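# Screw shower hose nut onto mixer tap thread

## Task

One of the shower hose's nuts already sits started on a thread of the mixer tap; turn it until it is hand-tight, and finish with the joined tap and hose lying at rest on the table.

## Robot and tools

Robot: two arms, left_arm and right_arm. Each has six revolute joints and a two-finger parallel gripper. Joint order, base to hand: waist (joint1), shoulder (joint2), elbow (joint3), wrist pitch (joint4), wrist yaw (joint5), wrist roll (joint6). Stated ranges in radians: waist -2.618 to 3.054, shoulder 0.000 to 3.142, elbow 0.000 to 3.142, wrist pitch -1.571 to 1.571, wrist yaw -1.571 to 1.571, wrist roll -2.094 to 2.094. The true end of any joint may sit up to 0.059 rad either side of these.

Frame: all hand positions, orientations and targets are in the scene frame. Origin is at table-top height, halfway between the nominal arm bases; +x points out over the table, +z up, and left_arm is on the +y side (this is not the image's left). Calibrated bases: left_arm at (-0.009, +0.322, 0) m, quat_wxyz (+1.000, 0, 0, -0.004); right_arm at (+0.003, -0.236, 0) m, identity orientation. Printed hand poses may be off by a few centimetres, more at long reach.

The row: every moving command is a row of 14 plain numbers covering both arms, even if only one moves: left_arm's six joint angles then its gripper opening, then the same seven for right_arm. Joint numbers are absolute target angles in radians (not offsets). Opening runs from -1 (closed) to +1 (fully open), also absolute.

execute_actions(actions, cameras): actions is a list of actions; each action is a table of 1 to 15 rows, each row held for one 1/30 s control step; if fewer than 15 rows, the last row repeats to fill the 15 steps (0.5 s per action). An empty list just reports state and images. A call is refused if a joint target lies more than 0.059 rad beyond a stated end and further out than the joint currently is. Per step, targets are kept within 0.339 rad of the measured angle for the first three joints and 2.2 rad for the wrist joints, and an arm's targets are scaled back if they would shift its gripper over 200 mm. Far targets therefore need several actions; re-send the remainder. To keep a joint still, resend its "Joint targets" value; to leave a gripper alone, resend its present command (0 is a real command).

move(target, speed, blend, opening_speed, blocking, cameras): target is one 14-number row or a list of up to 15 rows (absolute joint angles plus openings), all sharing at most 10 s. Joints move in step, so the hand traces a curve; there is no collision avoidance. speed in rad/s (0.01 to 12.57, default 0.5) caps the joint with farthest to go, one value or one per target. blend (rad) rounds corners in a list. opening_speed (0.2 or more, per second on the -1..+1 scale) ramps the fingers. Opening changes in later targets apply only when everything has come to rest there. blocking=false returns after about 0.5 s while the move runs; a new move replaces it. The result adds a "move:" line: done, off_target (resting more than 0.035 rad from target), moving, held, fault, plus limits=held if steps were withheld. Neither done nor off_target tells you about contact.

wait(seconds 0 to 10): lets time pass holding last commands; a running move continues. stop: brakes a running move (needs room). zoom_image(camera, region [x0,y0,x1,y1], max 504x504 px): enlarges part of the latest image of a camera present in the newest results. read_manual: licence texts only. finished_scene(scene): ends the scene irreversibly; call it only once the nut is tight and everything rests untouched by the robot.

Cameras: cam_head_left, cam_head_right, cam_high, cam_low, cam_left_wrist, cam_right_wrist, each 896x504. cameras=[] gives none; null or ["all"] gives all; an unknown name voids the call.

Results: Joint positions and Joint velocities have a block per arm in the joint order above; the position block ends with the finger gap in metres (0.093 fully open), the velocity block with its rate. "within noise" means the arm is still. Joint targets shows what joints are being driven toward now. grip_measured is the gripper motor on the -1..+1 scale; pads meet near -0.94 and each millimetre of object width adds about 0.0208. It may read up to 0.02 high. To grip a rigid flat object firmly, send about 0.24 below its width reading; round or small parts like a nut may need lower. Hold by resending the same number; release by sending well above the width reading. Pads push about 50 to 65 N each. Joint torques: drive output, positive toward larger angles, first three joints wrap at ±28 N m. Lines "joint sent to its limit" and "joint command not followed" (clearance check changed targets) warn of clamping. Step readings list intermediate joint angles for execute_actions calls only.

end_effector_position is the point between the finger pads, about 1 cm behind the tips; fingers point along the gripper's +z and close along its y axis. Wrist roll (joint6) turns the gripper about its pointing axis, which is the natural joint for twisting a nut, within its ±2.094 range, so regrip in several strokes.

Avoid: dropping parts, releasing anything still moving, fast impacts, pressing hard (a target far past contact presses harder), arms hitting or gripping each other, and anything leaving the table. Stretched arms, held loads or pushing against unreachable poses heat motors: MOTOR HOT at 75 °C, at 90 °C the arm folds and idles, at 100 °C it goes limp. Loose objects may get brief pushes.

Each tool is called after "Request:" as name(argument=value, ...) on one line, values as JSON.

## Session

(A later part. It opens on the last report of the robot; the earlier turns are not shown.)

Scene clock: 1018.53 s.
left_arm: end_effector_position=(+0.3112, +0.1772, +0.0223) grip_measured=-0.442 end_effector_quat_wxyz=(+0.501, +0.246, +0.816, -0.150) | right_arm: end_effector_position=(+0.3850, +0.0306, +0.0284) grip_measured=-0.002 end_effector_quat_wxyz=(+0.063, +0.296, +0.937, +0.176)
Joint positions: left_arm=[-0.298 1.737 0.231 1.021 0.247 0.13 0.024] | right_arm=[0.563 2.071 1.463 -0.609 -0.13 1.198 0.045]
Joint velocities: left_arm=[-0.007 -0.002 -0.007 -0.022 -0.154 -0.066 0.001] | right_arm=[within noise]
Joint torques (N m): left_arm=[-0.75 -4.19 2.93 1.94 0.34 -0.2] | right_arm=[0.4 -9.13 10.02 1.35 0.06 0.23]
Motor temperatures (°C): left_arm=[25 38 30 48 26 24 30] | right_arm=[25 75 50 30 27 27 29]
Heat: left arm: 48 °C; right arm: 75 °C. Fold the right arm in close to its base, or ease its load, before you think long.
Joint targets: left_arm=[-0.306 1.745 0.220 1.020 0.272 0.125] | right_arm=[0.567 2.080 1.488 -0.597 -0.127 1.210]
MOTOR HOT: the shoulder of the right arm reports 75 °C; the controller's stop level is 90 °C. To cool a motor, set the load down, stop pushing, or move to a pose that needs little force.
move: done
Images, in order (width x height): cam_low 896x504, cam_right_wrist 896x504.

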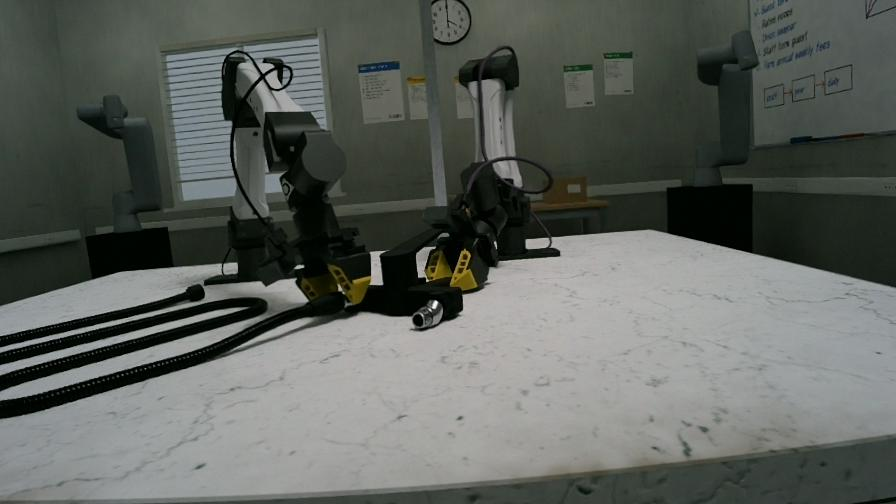

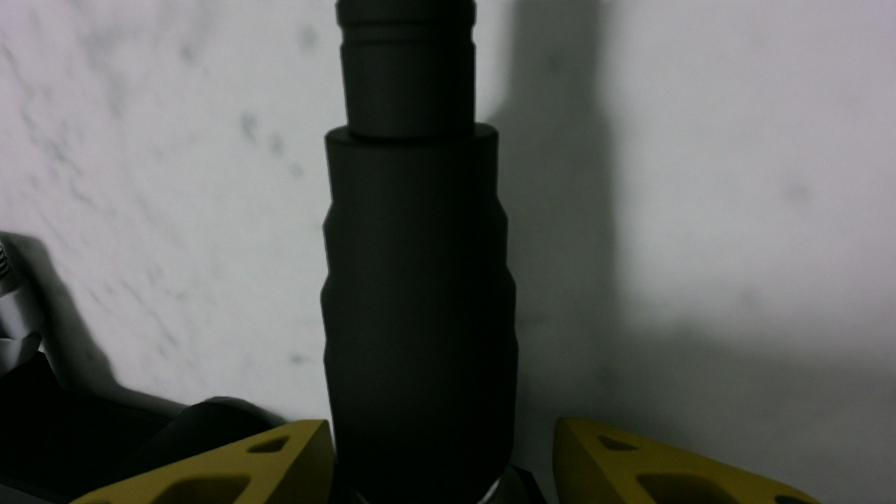

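Request:
move(target=[[-0.306,1.745,0.22,1.02,0.272,0.125,-0.8,0.567,2.080,1.488,-0.597,-0.127,1.21,-0.85],[-0.306,1.745,0.22,1.02,0.272,0.125,-0.8,0.597,2.244,1.804,-0.970,-0.049,1.222,-0.85]], speed=0.8, opening_speed=2, cameras=["cam_right_wrist"])

Request:
move(target=[[-0.306,1.745,0.22,1.02,0.272,0.125,-0.8,0.622,2.476,2.217,-1.35,0.019,1.237,-0.85]], speed=0.8, cameras=["cam_right_wrist","cam_low"])

Request:
move(target=[[-0.306,1.745,0.22,1.02,0.272,0.125,-0.8,0.622,2.476,2.217,-1.35,0.019,1.237,0.0],[-0.306,1.745,0.22,1.02,0.272,0.125,-0.8,0.55,1.7,1.55,-1.1,-0.1,1.2,0.0],[-0.306,1.745,0.22,1.02,0.272,0.125,-0.8,0.55,0.5,0.8,-1.1,-0.1,1.2,0.0]], speed=0.9, opening_speed=3, cameras=["cam_low","cam_high"])

Scene clock: 1028.63 s.
left_arm: end_effector_position=(+0.3119, +0.1767, +0.0241) grip_measured=-0.442 end_effector_quat_wxyz=(+0.502, +0.234, +0.817, -0.158) | right_arm: end_effector_position=(+0.3873, +0.0314, +0.0344) grip_measured=-0.486 end_effector_quat_wxyz=(+0.038, +0.275, +0.957, +0.083)
Joint positions: left_arm=[-0.298 1.737 0.231 1.029 0.248 0.1 0.024] | right_arm=[0.591 2.216 1.77 -0.949 -0.047 1.155 0.022]
Joint velocities: within noise
Joint torques (N m): left_arm=[-0.87 -4.22 2.97 1.87 0.33 0.1] | right_arm=[0.57 -8.65 10.76 0.54 0.08 0.74]
Motor temperatures (°C): left_arm=[25 38 30 48 26 24 30] | right_arm=[25 72 49 31 27 27 29]
Heat: left arm: 48 °C; right arm: 72 °C. Fold the right arm in close to its base, or ease its load, before you think long.
Joint targets: left_arm=[-0.306 1.745 0.220 1.020 0.272 0.125] | right_arm=[0.597 2.244 1.804 -0.970 -0.049 1.222]
MOTOR HOT: still on. The shoulder of the right arm reports 72 °C.
move: off_target (right_arm); right_arm: the wrist roll is farthest, 0.067 rad from its target
Images, in order (width x height): cam_right_wrist 896x504.

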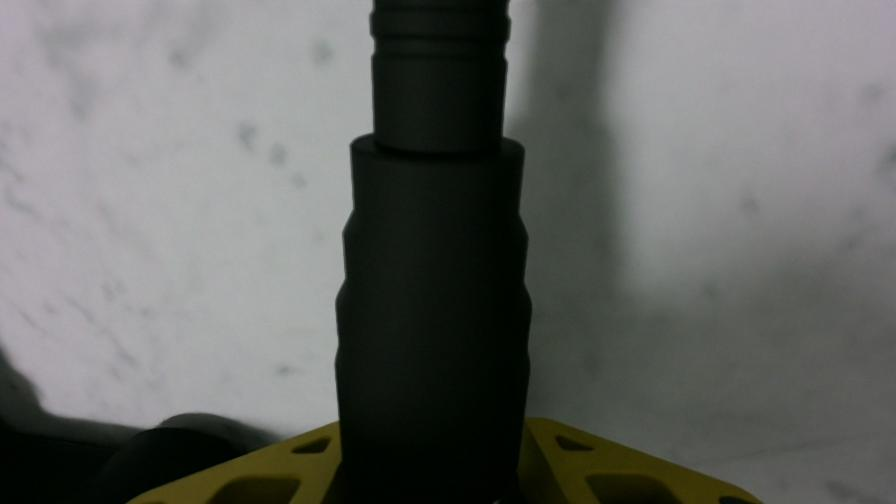

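Scene clock: 1029.67 s.
left_arm: end_effector_position=(+0.3119, +0.1768, +0.0240) grip_measured=-0.442 end_effector_quat_wxyz=(+0.502, +0.234, +0.817, -0.158) | right_arm: end_effector_position=(+0.3868, +0.0294, +0.0318) grip_measured=-0.486 end_effector_quat_wxyz=(-0.001, +0.269, +0.963, -0.024)
Joint positions: left_arm=[-0.298 1.737 0.231 1.029 0.248 0.1 0.024] | right_arm=[0.616 2.452 2.183 -1.339 0.03 1.161 0.022]
Joint velocities: within noise
Joint torques (N m): left_arm=[-0.8 -4.25 2.95 1.87 0.34 0.09] | right_arm=[0.59 -10.13 10.51 0.11 0.03 0.84]
Motor temperatures (°C): left_arm=[25 38 30 48 26 24 30] | right_arm=[25 72 49 31 27 27 29]
Heat: left arm: 48 °C; right arm: 72 °C. Fold the right arm in close to its base, or ease its load, before you think long.
Joint targets: left_arm=[-0.306 1.745 0.220 1.020 0.272 0.125] | right_arm=[0.622 2.476 2.217 -1.350 0.019 1.237]
MOTOR HOT: still on. The shoulder of the right arm reports 72 °C.
move: off_target (right_arm); right_arm: the wrist roll is farthest, 0.076 rad from its target
Images, in order (width x height): cam_low 896x504, cam_right_wrist 896x504.

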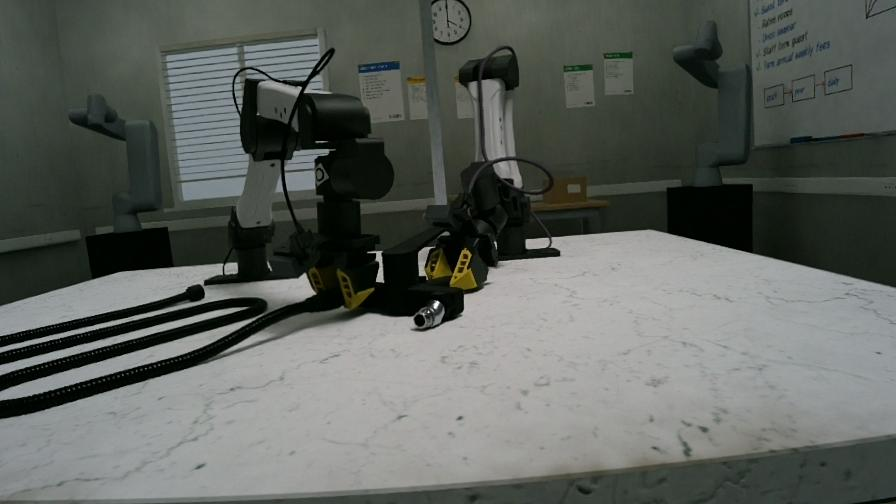

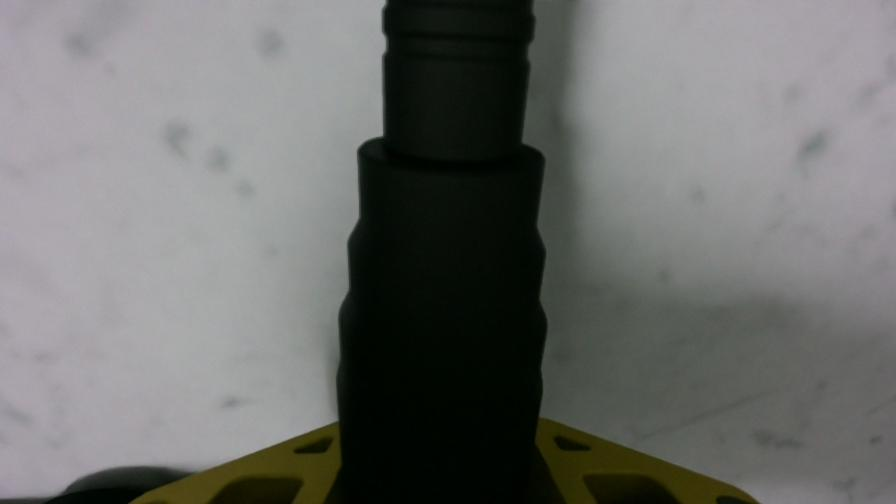

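Scene clock: 1033.37 s.
left_arm: end_effector_position=(+0.3111, +0.1770, +0.0224) grip_measured=-0.442 end_effector_quat_wxyz=(+0.501, +0.245, +0.816, -0.152) | right_arm: end_effector_position=(+0.1430, -0.1309, +0.2015) grip_measured=-0.002 end_effector_quat_wxyz=(+0.208, +0.281, +0.880, +0.321)
Joint positions: left_arm=[-0.298 1.737 0.231 1.021 0.248 0.126 0.024] | right_arm=[0.555 0.507 0.816 -1.099 -0.093 1.211 0.045]
Joint velocities: within noise
Joint torques (N m): left_arm=[-0.81 -4.21 2.95 1.94 0.32 -0.15] | right_arm=[-0.32 1.1 6.13 2.06 -0.01 -0.02]
Motor temperatures (°C): left_arm=[25 38 30 48 26 24 30] | right_arm=[25 72 49 31 27 27 29]
Heat: left arm: 48 °C; right arm: 72 °C. Fold the right arm in close to its base, or ease its load, before you think long.
Joint targets: left_arm=[-0.306 1.745 0.220 1.020 0.272 0.125] | right_arm=[0.550 0.500 0.800 -1.100 -0.100 1.200]
MOTOR HOT: still on. The shoulder of the right arm reports 72 °C.
move: done
Images, in order (width x height): cam_high 896x504, cam_low 896x504.

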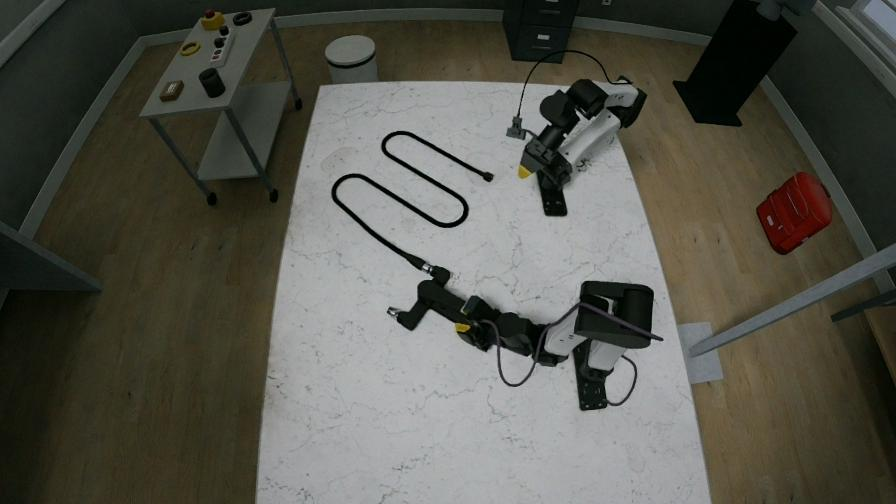

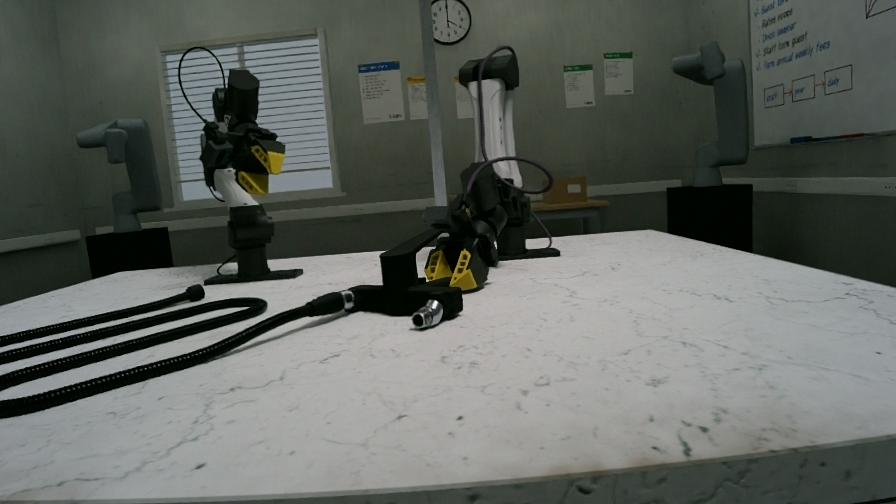

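Request:
execute_actions(actions=[], cameras=["cam_left_wrist","cam_low","cam_head_left","cam_head_right","cam_high"])

Request:
zoom_image(camera="cam_left_wrist", region=[590, 0, 750, 90])

Request:
zoom_image(camera="cam_low", region=[320, 275, 380, 325])

Request:
zoom_image(camera="cam_high", region=[400, 250, 460, 290])

Request:
zoom_image(camera="cam_head_left", region=[400, 250, 460, 310])

Scene clock: 1040.93 s.
left_arm: end_effector_position=(+0.3111, +0.1770, +0.0224) grip_measured=-0.442 end_effector_quat_wxyz=(+0.501, +0.245, +0.816, -0.152) | right_arm: end_effector_position=(+0.1430, -0.1309, +0.2015) grip_measured=-0.002 end_effector_quat_wxyz=(+0.208, +0.281, +0.880, +0.321)
Joint positions: left_arm=[-0.298 1.737 0.231 1.021 0.248 0.126 0.024] | right_arm=[0.555 0.507 0.816 -1.099 -0.093 1.211 0.045]
Joint velocities: within noise
Joint torques (N m): left_arm=[-0.83 -4.23 2.91 1.94 0.33 -0.15] | right_arm=[-0.34 1.1 6.16 2.06 -0.01 -0.02]
Motor temperatures (°C): left_arm=[25 38 30 48 26 24 30] | right_arm=[25 68 48 32 27 27 29]
Heat: left arm: 48 °C; right arm: 68 °C.
Joint targets: left_arm=[-0.306 1.745 0.220 1.020 0.272 0.125] | right_arm=[0.550 0.500 0.800 -1.100 -0.100 1.200]
Tool commands: left_gripper/opening=-0.8 right_gripper/opening=+0.0
MOTOR HOT: cleared for the motors of the right arm.
Images, in order (width x height): cam_head_left 896x504, cam_head_right 896x504, cam_high 896x504, cam_low 896x504, cam_left_wrist 896x504.

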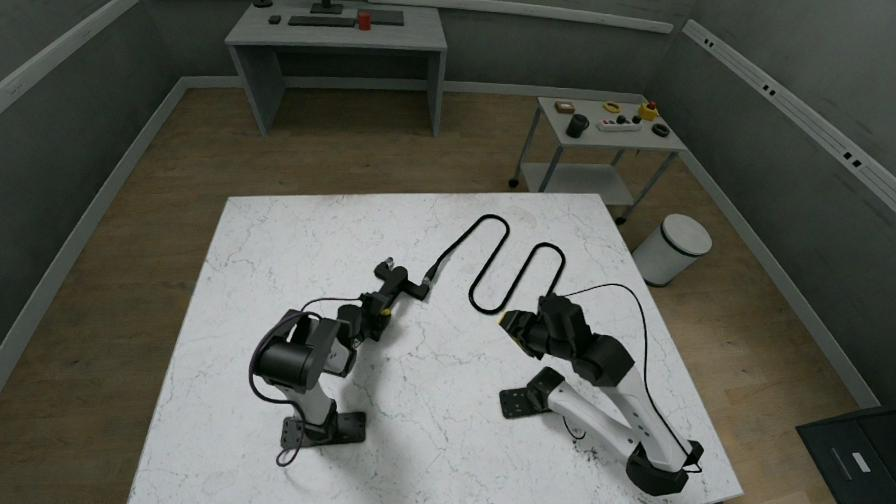

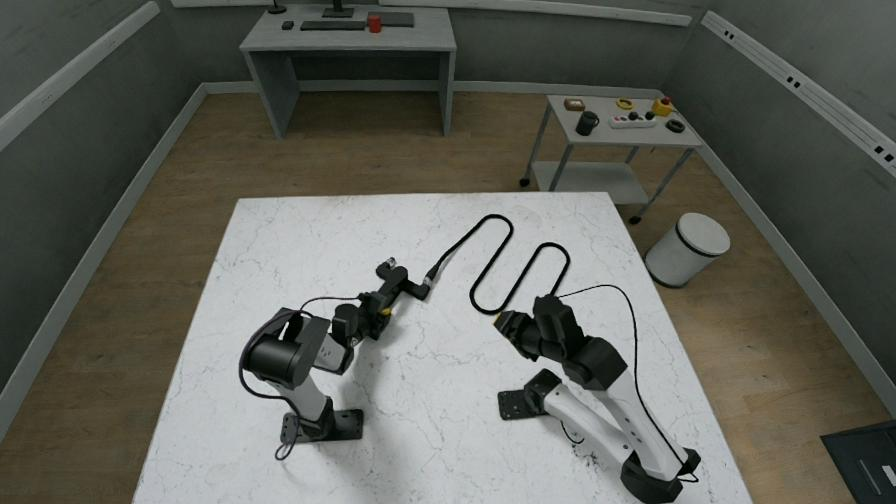

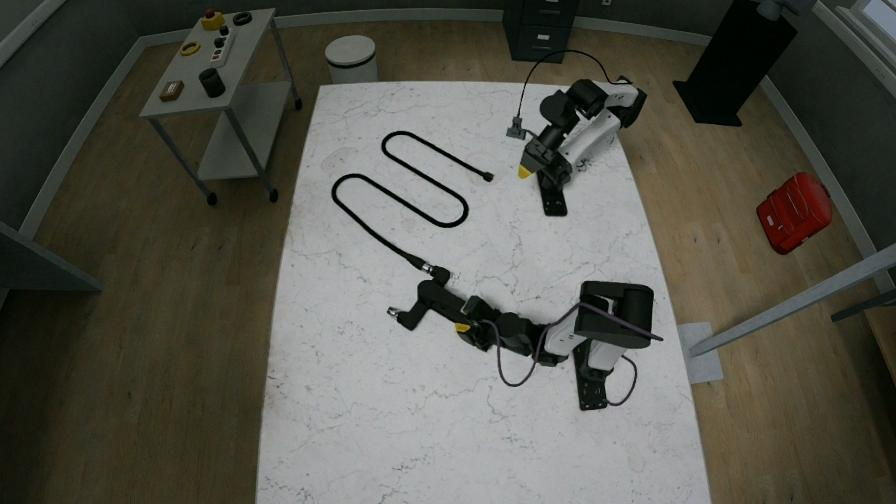

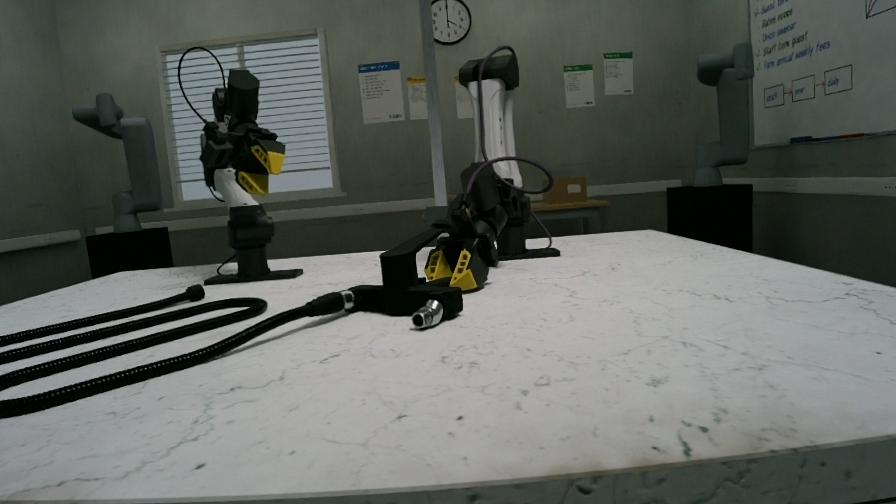

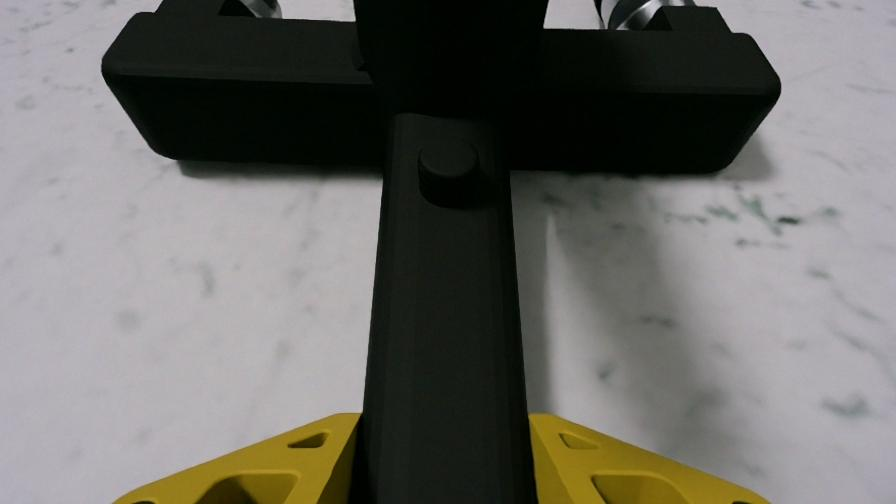

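Scaled by 3.150 from the camera's 896x504 image, which has a finer 1280x720 frame.

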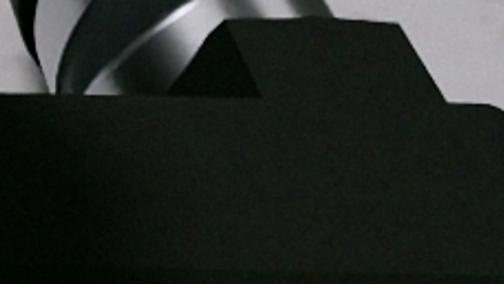

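Scaled by 8.400 from the camera's 896x504 image, which has a finer 1280x720 frame.

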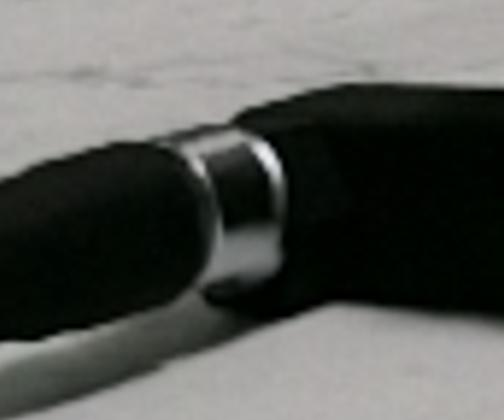

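Scaled by 8.400 from the camera's 896x504 image, which has a finer 1280x720 frame.

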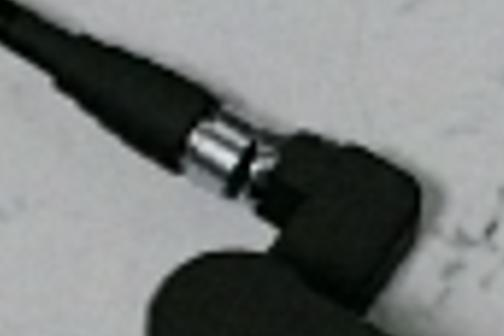

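Scaled by 8.400 from the camera's 896x504 image, which has a finer 1280x720 frame.

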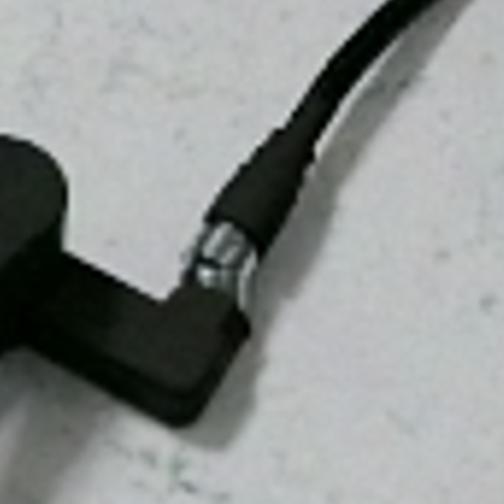

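Request:
wait(seconds=10, cameras=[])

Request:
move(target=[[-0.306,1.745,0.22,1.02,0.272,0.125,-0.8,0.55,1.7,1.5,-1.0,-0.1,1.2,0.0],[-0.306,1.745,0.22,1.02,0.272,0.125,-0.8,0.54,1.90,1.42,-0.72,-0.142,1.18,0.0],[-0.306,1.745,0.22,1.02,0.272,0.125,-0.8,0.565,2.090,1.510,-0.603,-0.129,1.205,0.0],[-0.306,1.745,0.22,1.02,0.272,0.125,-0.8,0.565,2.090,1.510,-0.603,-0.129,1.205,-0.75]], speed=0.9, opening_speed=2, cameras=["cam_right_wrist","cam_low"])

Request:
zoom_image(camera="cam_low", region=[290, 240, 390, 320])

Scene clock: 1066.93 s.
left_arm: end_effector_position=(+0.3111, +0.1770, +0.0224) grip_measured=-0.442 end_effector_quat_wxyz=(+0.501, +0.245, +0.816, -0.152) | right_arm: end_effector_position=(+0.1430, -0.1309, +0.2015) grip_measured=-0.002 end_effector_quat_wxyz=(+0.208, +0.281, +0.880, +0.321)
Joint positions: left_arm=[-0.298 1.737 0.231 1.021 0.248 0.126 0.024] | right_arm=[0.555 0.507 0.816 -1.099 -0.094 1.211 0.045]
Joint velocities: within noise
Joint torques (N m): left_arm=[-0.84 -4.21 2.99 1.95 0.32 -0.18] | right_arm=[-0.35 1.1 6.17 2.06 -0.01 -0.02]
Motor temperatures (°C): left_arm=[25 38 29 48 26 24 30] | right_arm=[25 59 46 34 27 27 29]
Heat: left arm: 48 °C; right arm: 59 °C.
Joint targets: left_arm=[-0.306 1.745 0.220 1.020 0.272 0.125] | right_arm=[0.550 0.500 0.800 -1.100 -0.100 1.200]
Tool commands: left_gripper/opening=-0.8 right_gripper/opening=+0.0
wait: 10.00 s; at rest from the start
No camera images: "cameras" was empty.

Scene clock: 1071.20 s.
left_arm: end_effector_position=(+0.3111, +0.1771, +0.0224) grip_measured=-0.442 end_effector_quat_wxyz=(+0.501, +0.247, +0.816, -0.150) | right_arm: end_effector_position=(+0.3905, +0.0294, +0.0294) grip_measured=-0.552 end_effector_quat_wxyz=(+0.073, +0.272, +0.944, +0.170)
Joint positions: left_arm=[-0.298 1.737 0.231 1.021 0.248 0.132 0.024] | right_arm=[0.559 2.082 1.485 -0.618 -0.117 1.142 0.019]
Joint velocities: within noise
Joint torques (N m): left_arm=[-0.84 -4.16 2.96 1.93 0.34 -0.2] | right_arm=[0.57 -9.31 10.09 1.39 -0.08 0.69]
Motor temperatures (°C): left_arm=[25 38 29 48 26 24 30] | right_arm=[25 58 46 34 27 27 29]
Heat: left arm: 48 °C; right arm: 58 °C.
Joint targets: left_arm=[-0.306 1.745 0.220 1.020 0.272 0.125] | right_arm=[0.565 2.090 1.510 -0.603 -0.129 1.205]
move: off_target (right_arm); right_arm: the wrist roll is farthest, 0.063 rad from its target
Images, in order (width x height): cam_low 896x504, cam_right_wrist 896x504.

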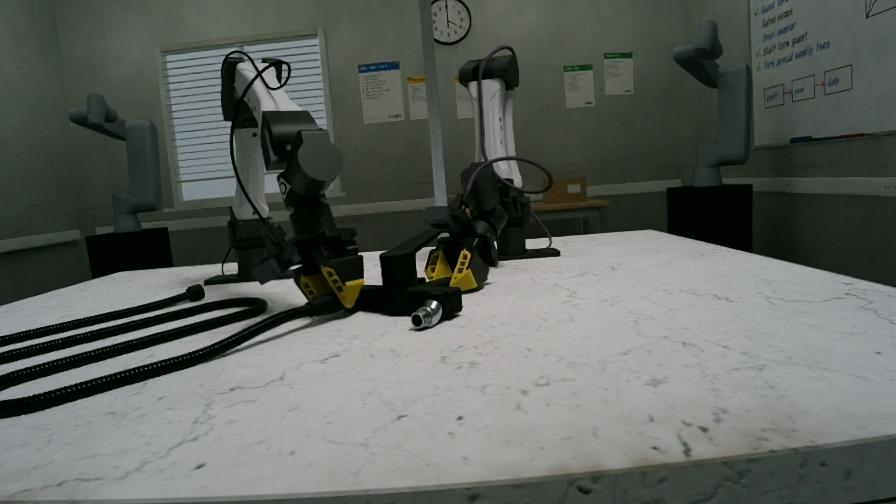

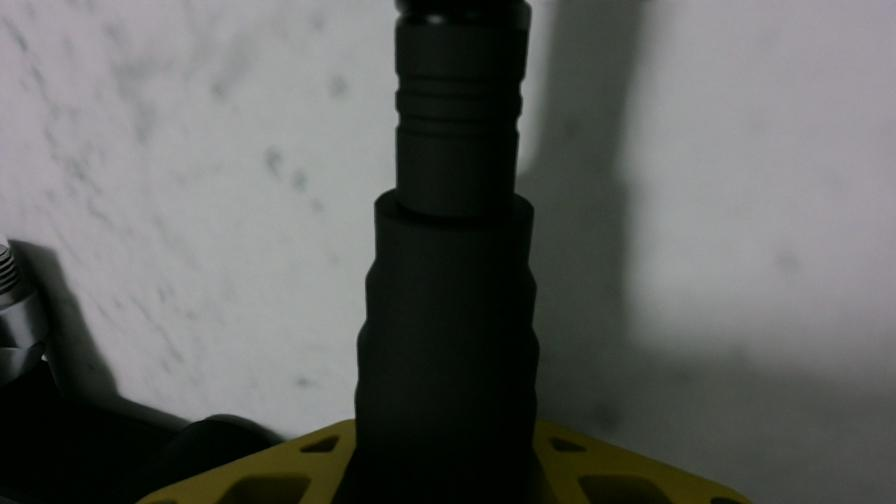

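Scaled by 5.040 from the camera's 896x504 image, which has a finer 1280x720 frame.

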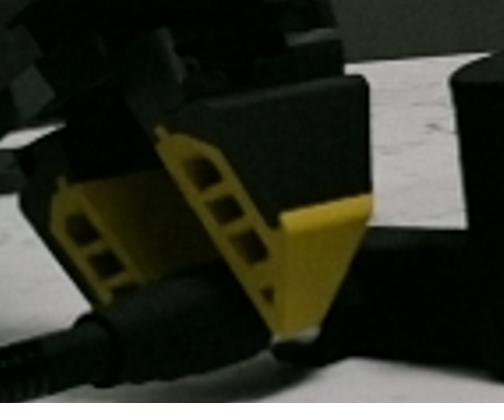

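Request:
move(target=[[-0.306,1.745,0.22,1.02,0.272,0.125,-0.8,0.565,2.090,1.510,-0.603,-0.129,1.205,0.0],[-0.306,1.745,0.22,1.02,0.272,0.125,-0.8,0.574,2.089,1.508,-0.603,-0.127,1.215,0.0],[-0.306,1.745,0.22,1.02,0.272,0.125,-0.8,0.574,2.089,1.508,-0.603,-0.127,1.215,-0.75]], speed=0.9, opening_speed=2, cameras=["cam_right_wrist","cam_low"])

Request:
zoom_image(camera="cam_low", region=[290, 240, 390, 320])

Scene clock: 1081.73 s.
left_arm: end_effector_position=(+0.3109, +0.1768, +0.0224) grip_measured=-0.442 end_effector_quat_wxyz=(+0.501, +0.248, +0.815, -0.150) | right_arm: end_effector_position=(+0.3877, +0.0303, +0.0286) grip_measured=-0.538 end_effector_quat_wxyz=(+0.074, +0.266, +0.947, +0.165)
Joint positions: left_arm=[-0.298 1.737 0.231 1.021 0.25 0.134 0.024] | right_arm=[0.567 2.082 1.485 -0.626 -0.107 1.135 0.019]
Joint velocities: within noise
Joint torques (N m): left_arm=[-0.81 -4.25 2.99 1.95 0.34 -0.23] | right_arm=[0.66 -9.37 9.89 1.47 -0.14 0.86]
Motor temperatures (°C): left_arm=[25 38 29 48 26 24 30] | right_arm=[25 59 46 33 27 27 30]
Heat: left arm: 48 °C; right arm: 59 °C.
Joint targets: left_arm=[-0.306 1.745 0.220 1.020 0.272 0.125] | right_arm=[0.574 2.089 1.508 -0.603 -0.127 1.215]
move: off_target (right_arm); right_arm: the wrist roll is farthest, 0.080 rad from its target
Images, in order (width x height): cam_low 896x504, cam_right_wrist 896x504.

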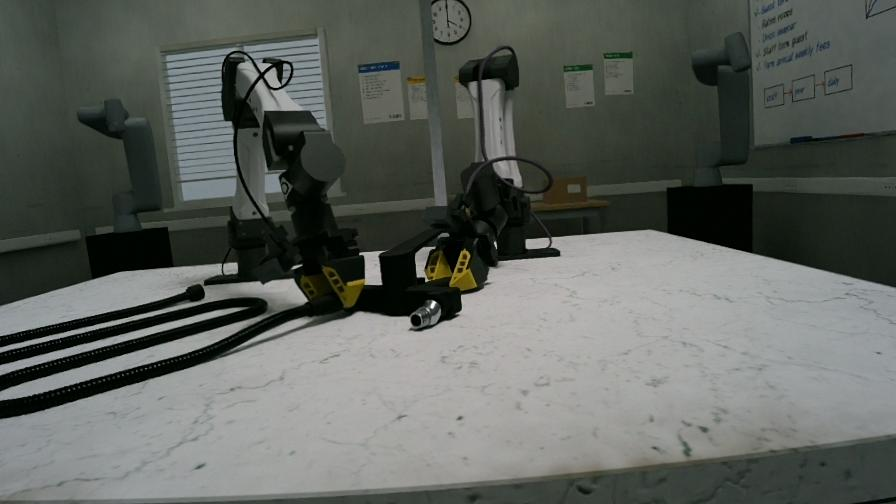

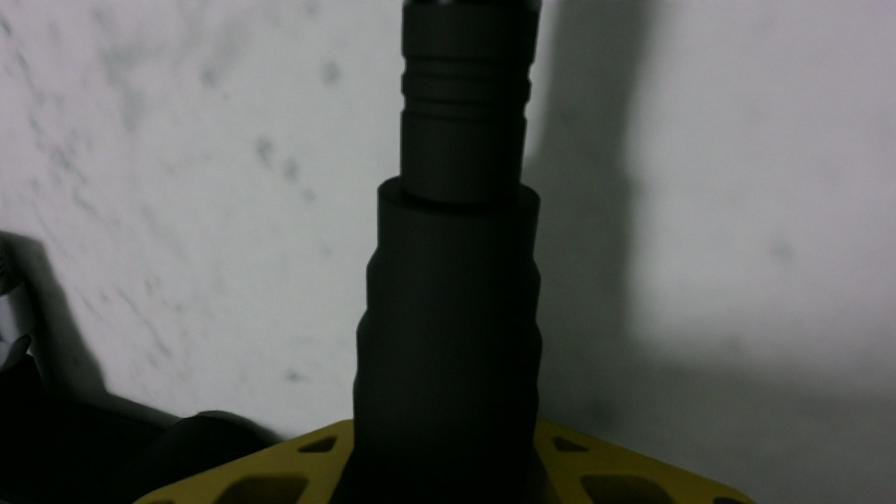

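Scaled by 5.040 from the camera's 896x504 image, which has a finer 1280x720 frame.

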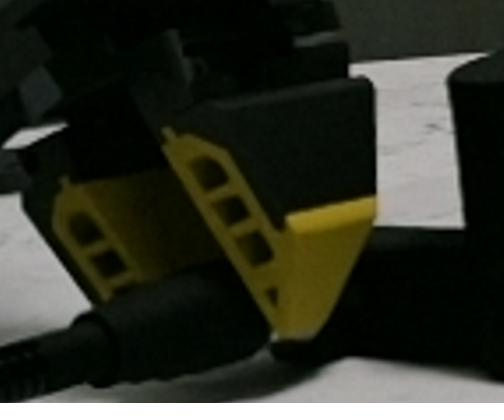

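Request:
move(target=[[-0.306,1.745,0.22,1.02,0.272,0.125,-0.8,0.574,2.089,1.508,-0.603,-0.127,1.215,0.1],[-0.306,1.745,0.22,1.02,0.272,0.125,-0.8,0.52,1.88,1.36,-0.63,-0.17,1.17,0.1],[-0.306,1.745,0.22,1.02,0.272,0.125,-0.8,0.48,1.88,1.32,-0.56,-0.21,1.15,0.1],[-0.306,1.745,0.22,1.02,0.272,0.125,-0.8,0.501,2.046,1.399,-0.455,-0.19,1.166,0.1]], speed=0.7, opening_speed=3, cameras=["cam_right_wrist","cam_low"])

Request:
zoom_image(camera="cam_low", region=[280, 240, 380, 320])

Scene clock: 1137.67 s.
left_arm: end_effector_position=(+0.3107, +0.1765, +0.0224) grip_measured=-0.442 end_effector_quat_wxyz=(+0.501, +0.249, +0.815, -0.151) | right_arm: end_effector_position=(+0.4039, +0.0169, +0.0330) grip_measured=+0.098 end_effector_quat_wxyz=(+0.082, +0.300, +0.923, +0.229)
Joint positions: left_arm=[-0.298 1.737 0.231 1.021 0.252 0.134 0.024] | right_arm=[0.495 2.032 1.376 -0.461 -0.192 1.168 0.05]
Joint velocities: within noise
Joint torques (N m): left_arm=[-0.77 -4.21 2.96 1.95 0.3 -0.22] | right_arm=[0.59 -8.49 9.94 1.49 0.02 0.08]
Motor temperatures (°C): left_arm=[25 38 29 48 26 24 30] | right_arm=[25 61 47 33 27 28 31]
Heat: left arm: 48 °C; right arm: 61 °C.
Joint targets: left_arm=[-0.306 1.745 0.220 1.020 0.272 0.125] | right_arm=[0.501 2.046 1.399 -0.455 -0.190 1.166]
move: done
Images, in order (width x height): cam_low 896x504, cam_right_wrist 896x504.

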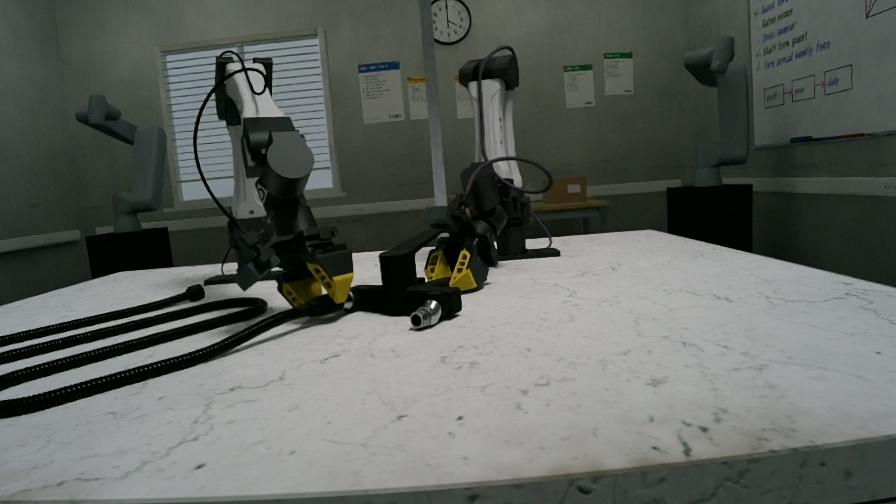

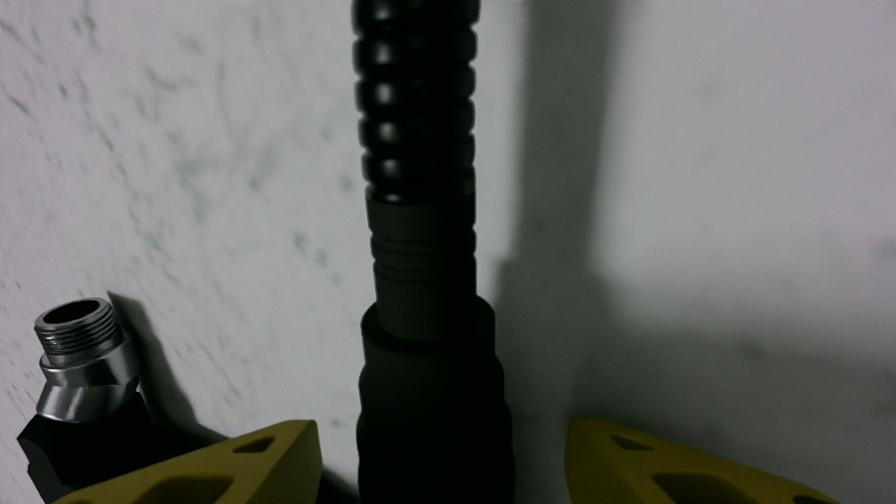

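Scaled by 5.040 from the camera's 896x504 image, which has a finer 1280x720 frame.

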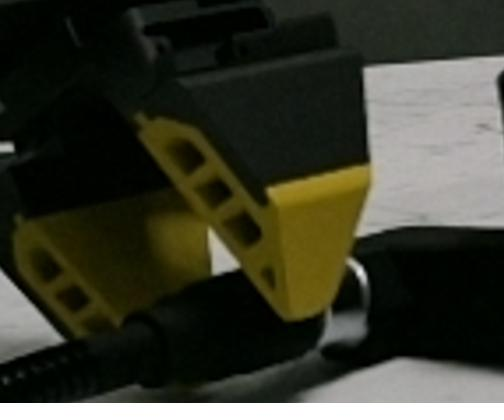

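Request:
move(target=[[-0.306,1.745,0.22,1.02,0.272,0.125,-0.8,0.501,2.046,1.399,-0.455,-0.19,1.166,-0.8],[-0.306,1.745,0.22,1.02,0.272,0.125,-0.8,0.545,2.246,1.801,-0.935,-0.071,1.174,-0.8]], speed=0.8, opening_speed=3, cameras=["cam_right_wrist"])

Request:
move(target=[[-0.306,1.745,0.22,1.02,0.272,0.125,-0.8,0.58,2.544,2.342,-1.422,0.026,1.203,-0.8]], speed=0.8, cameras=["cam_right_wrist","cam_low"])

Request:
zoom_image(camera="cam_low", region=[280, 240, 380, 320])

Request:
move(target=[[-0.306,1.745,0.22,1.02,0.272,0.125,-0.8,0.58,2.544,2.342,-1.422,0.026,1.203,0.1],[-0.306,1.745,0.22,1.02,0.272,0.125,-0.8,0.531,2.193,1.760,-0.921,-0.084,1.152,0.1],[-0.306,1.745,0.22,1.02,0.272,0.125,-0.8,0.489,1.999,1.36,-0.459,-0.202,1.147,0.1]], speed=1.2, opening_speed=4, blend=[0,0.1,0], cameras=["cam_right_wrist","cam_low"])

Request:
zoom_image(camera="cam_low", region=[280, 240, 380, 320])

Scene clock: 1147.50 s.
left_arm: end_effector_position=(+0.3107, +0.1764, +0.0224) grip_measured=-0.442 end_effector_quat_wxyz=(+0.501, +0.249, +0.815, -0.152) | right_arm: end_effector_position=(+0.4046, +0.0177, +0.0338) grip_measured=-0.541 end_effector_quat_wxyz=(+0.039, +0.301, +0.948, +0.099)
Joint positions: left_arm=[-0.298 1.737 0.231 1.021 0.253 0.134 0.024] | right_arm=[0.538 2.222 1.772 -0.92 -0.073 1.161 0.019]
Joint velocities: within noise
Joint torques (N m): left_arm=[-0.81 -4.19 2.93 1.94 0.31 -0.23] | right_arm=[0.65 -9.03 10.33 0.67 0.08 0.24]
Motor temperatures (°C): left_arm=[25 38 29 48 26 24 30] | right_arm=[25 61 49 33 27 27 30]
Heat: left arm: 48 °C; right arm: 61 °C.
Joint targets: left_arm=[-0.306 1.745 0.220 1.020 0.272 0.125] | right_arm=[0.545 2.246 1.801 -0.935 -0.071 1.174]
move: done
Images, in order (width x height): cam_right_wrist 896x504.

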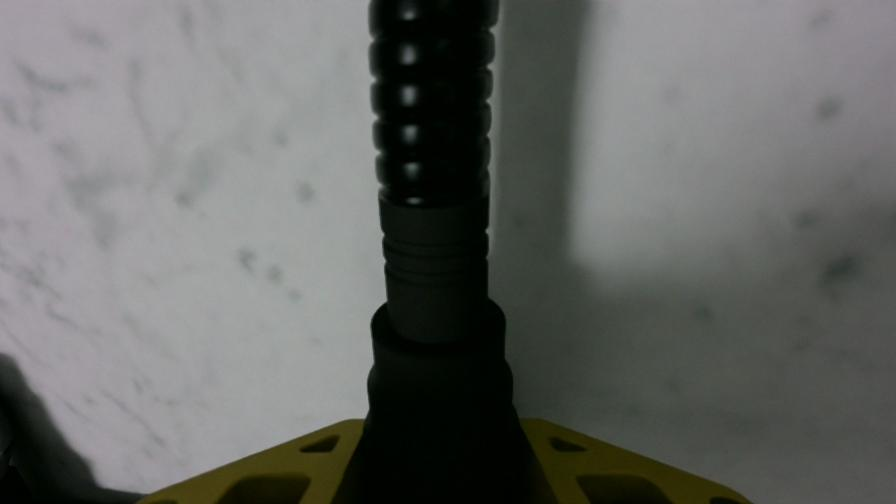

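Scene clock: 1148.70 s.
left_arm: end_effector_position=(+0.3107, +0.1764, +0.0224) grip_measured=-0.442 end_effector_quat_wxyz=(+0.501, +0.249, +0.815, -0.152) | right_arm: end_effector_position=(+0.4040, +0.0174, +0.0343) grip_measured=-0.540 end_effector_quat_wxyz=(-0.005, +0.304, +0.952, -0.028)
Joint positions: left_arm=[-0.298 1.737 0.231 1.021 0.253 0.133 0.024] | right_arm=[0.574 2.518 2.313 -1.415 0.027 1.191 0.019]
Joint velocities: within noise
Joint torques (N m): left_arm=[-0.8 -4.27 2.96 1.93 0.29 -0.22] | right_arm=[0.61 -10.25 9.94 0.13 0.11 0.23]
Motor temperatures (°C): left_arm=[25 38 29 48 26 24 30] | right_arm=[25 61 49 33 27 27 31]
Heat: left arm: 48 °C; right arm: 61 °C.
Joint targets: left_arm=[-0.306 1.745 0.220 1.020 0.272 0.125] | right_arm=[0.580 2.544 2.342 -1.422 0.026 1.203]
move: done
Images, in order (width x height): cam_low 896x504, cam_right_wrist 896x504.

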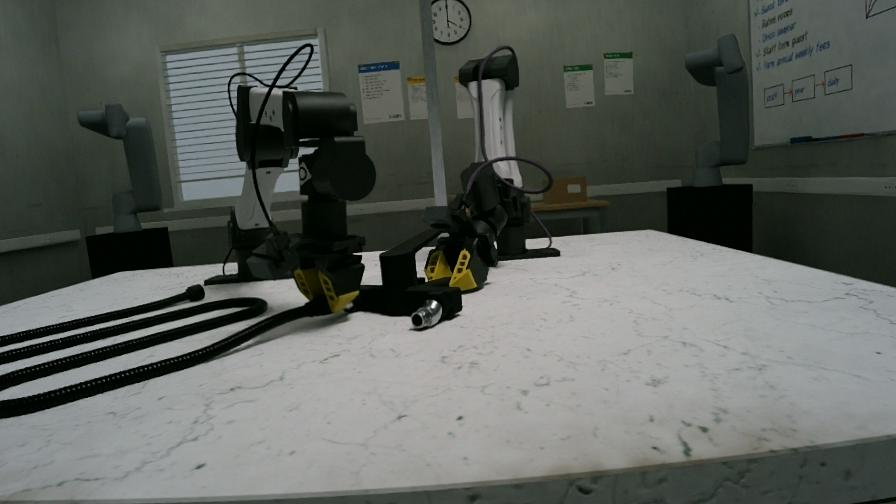

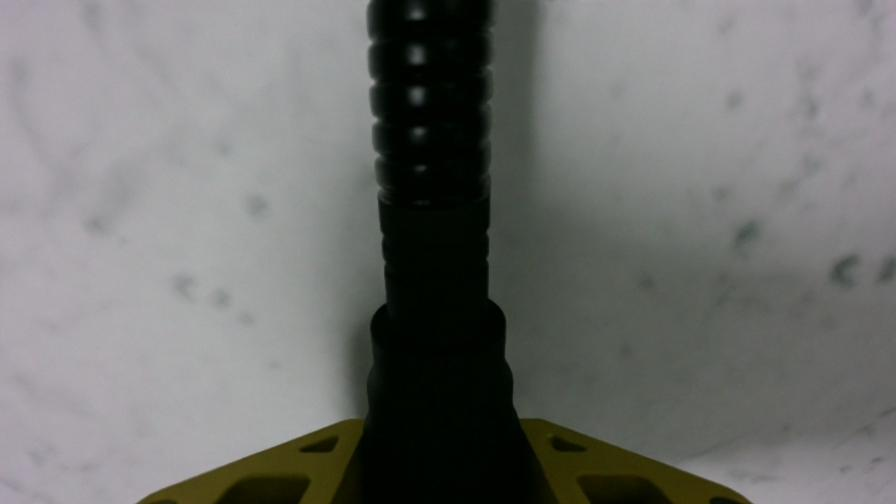

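Scaled by 5.040 from the camera's 896x504 image, which has a finer 1280x720 frame.

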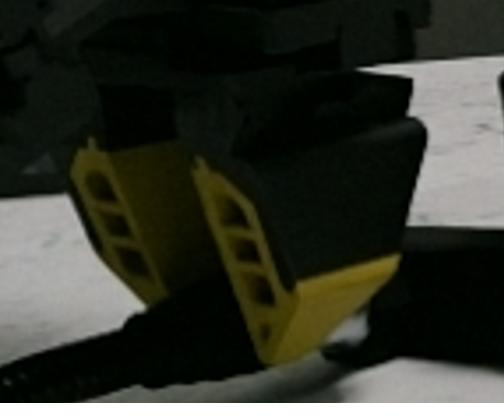

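Scene clock: 1151.03 s.
left_arm: end_effector_position=(+0.3103, +0.1758, +0.0224) grip_measured=-0.442 end_effector_quat_wxyz=(+0.500, +0.250, +0.815, -0.153) | right_arm: end_effector_position=(+0.4029, +0.0166, +0.0323) grip_measured=+0.098 end_effector_quat_wxyz=(+0.080, +0.296, +0.924, +0.227)
Joint positions: left_arm=[-0.298 1.737 0.231 1.02 0.257 0.133 0.024] | right_arm=[0.495 2.032 1.375 -0.465 -0.195 1.159 0.05]
Joint velocities: within noise
Joint torques (N m): left_arm=[-0.8 -4.19 2.89 1.96 0.26 -0.22] | right_arm=[-0.39 -12.1 6.22 1.49 -0.06 -0.01]
Motor temperatures (°C): left_arm=[25 38 29 48 26 24 30] | right_arm=[25 62 49 33 27 27 30]
Heat: left arm: 48 °C; right arm: 62 °C.
Joint targets: left_arm=[-0.306 1.745 0.220 1.020 0.272 0.125] | right_arm=[0.489 1.999 1.360 -0.459 -0.202 1.147]
move: done
Images, in order (width x height): cam_low 896x504, cam_right_wrist 896x504.

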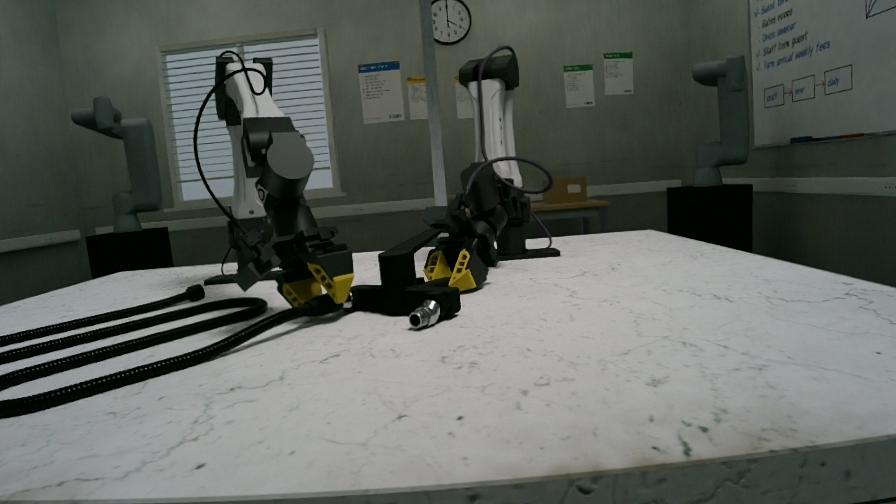

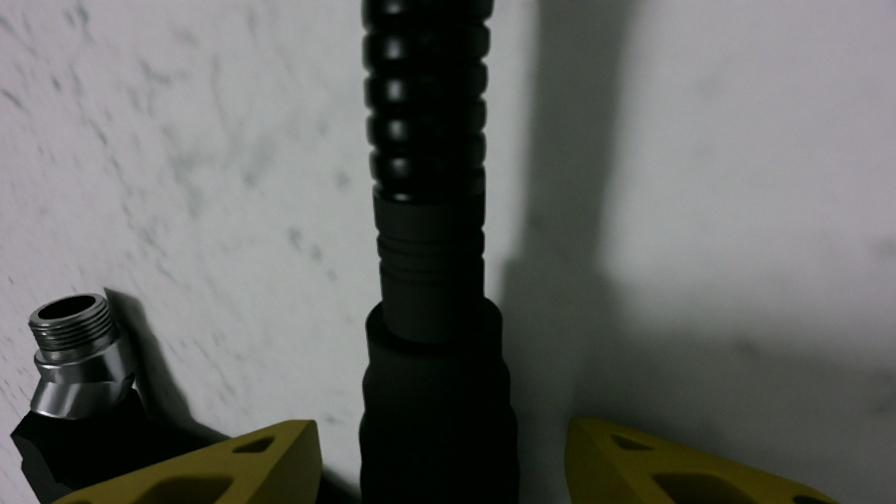

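Scaled by 5.040 from the camera's 896x504 image, which has a finer 1280x720 frame.

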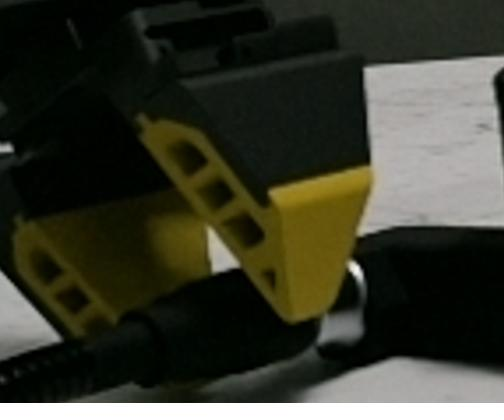

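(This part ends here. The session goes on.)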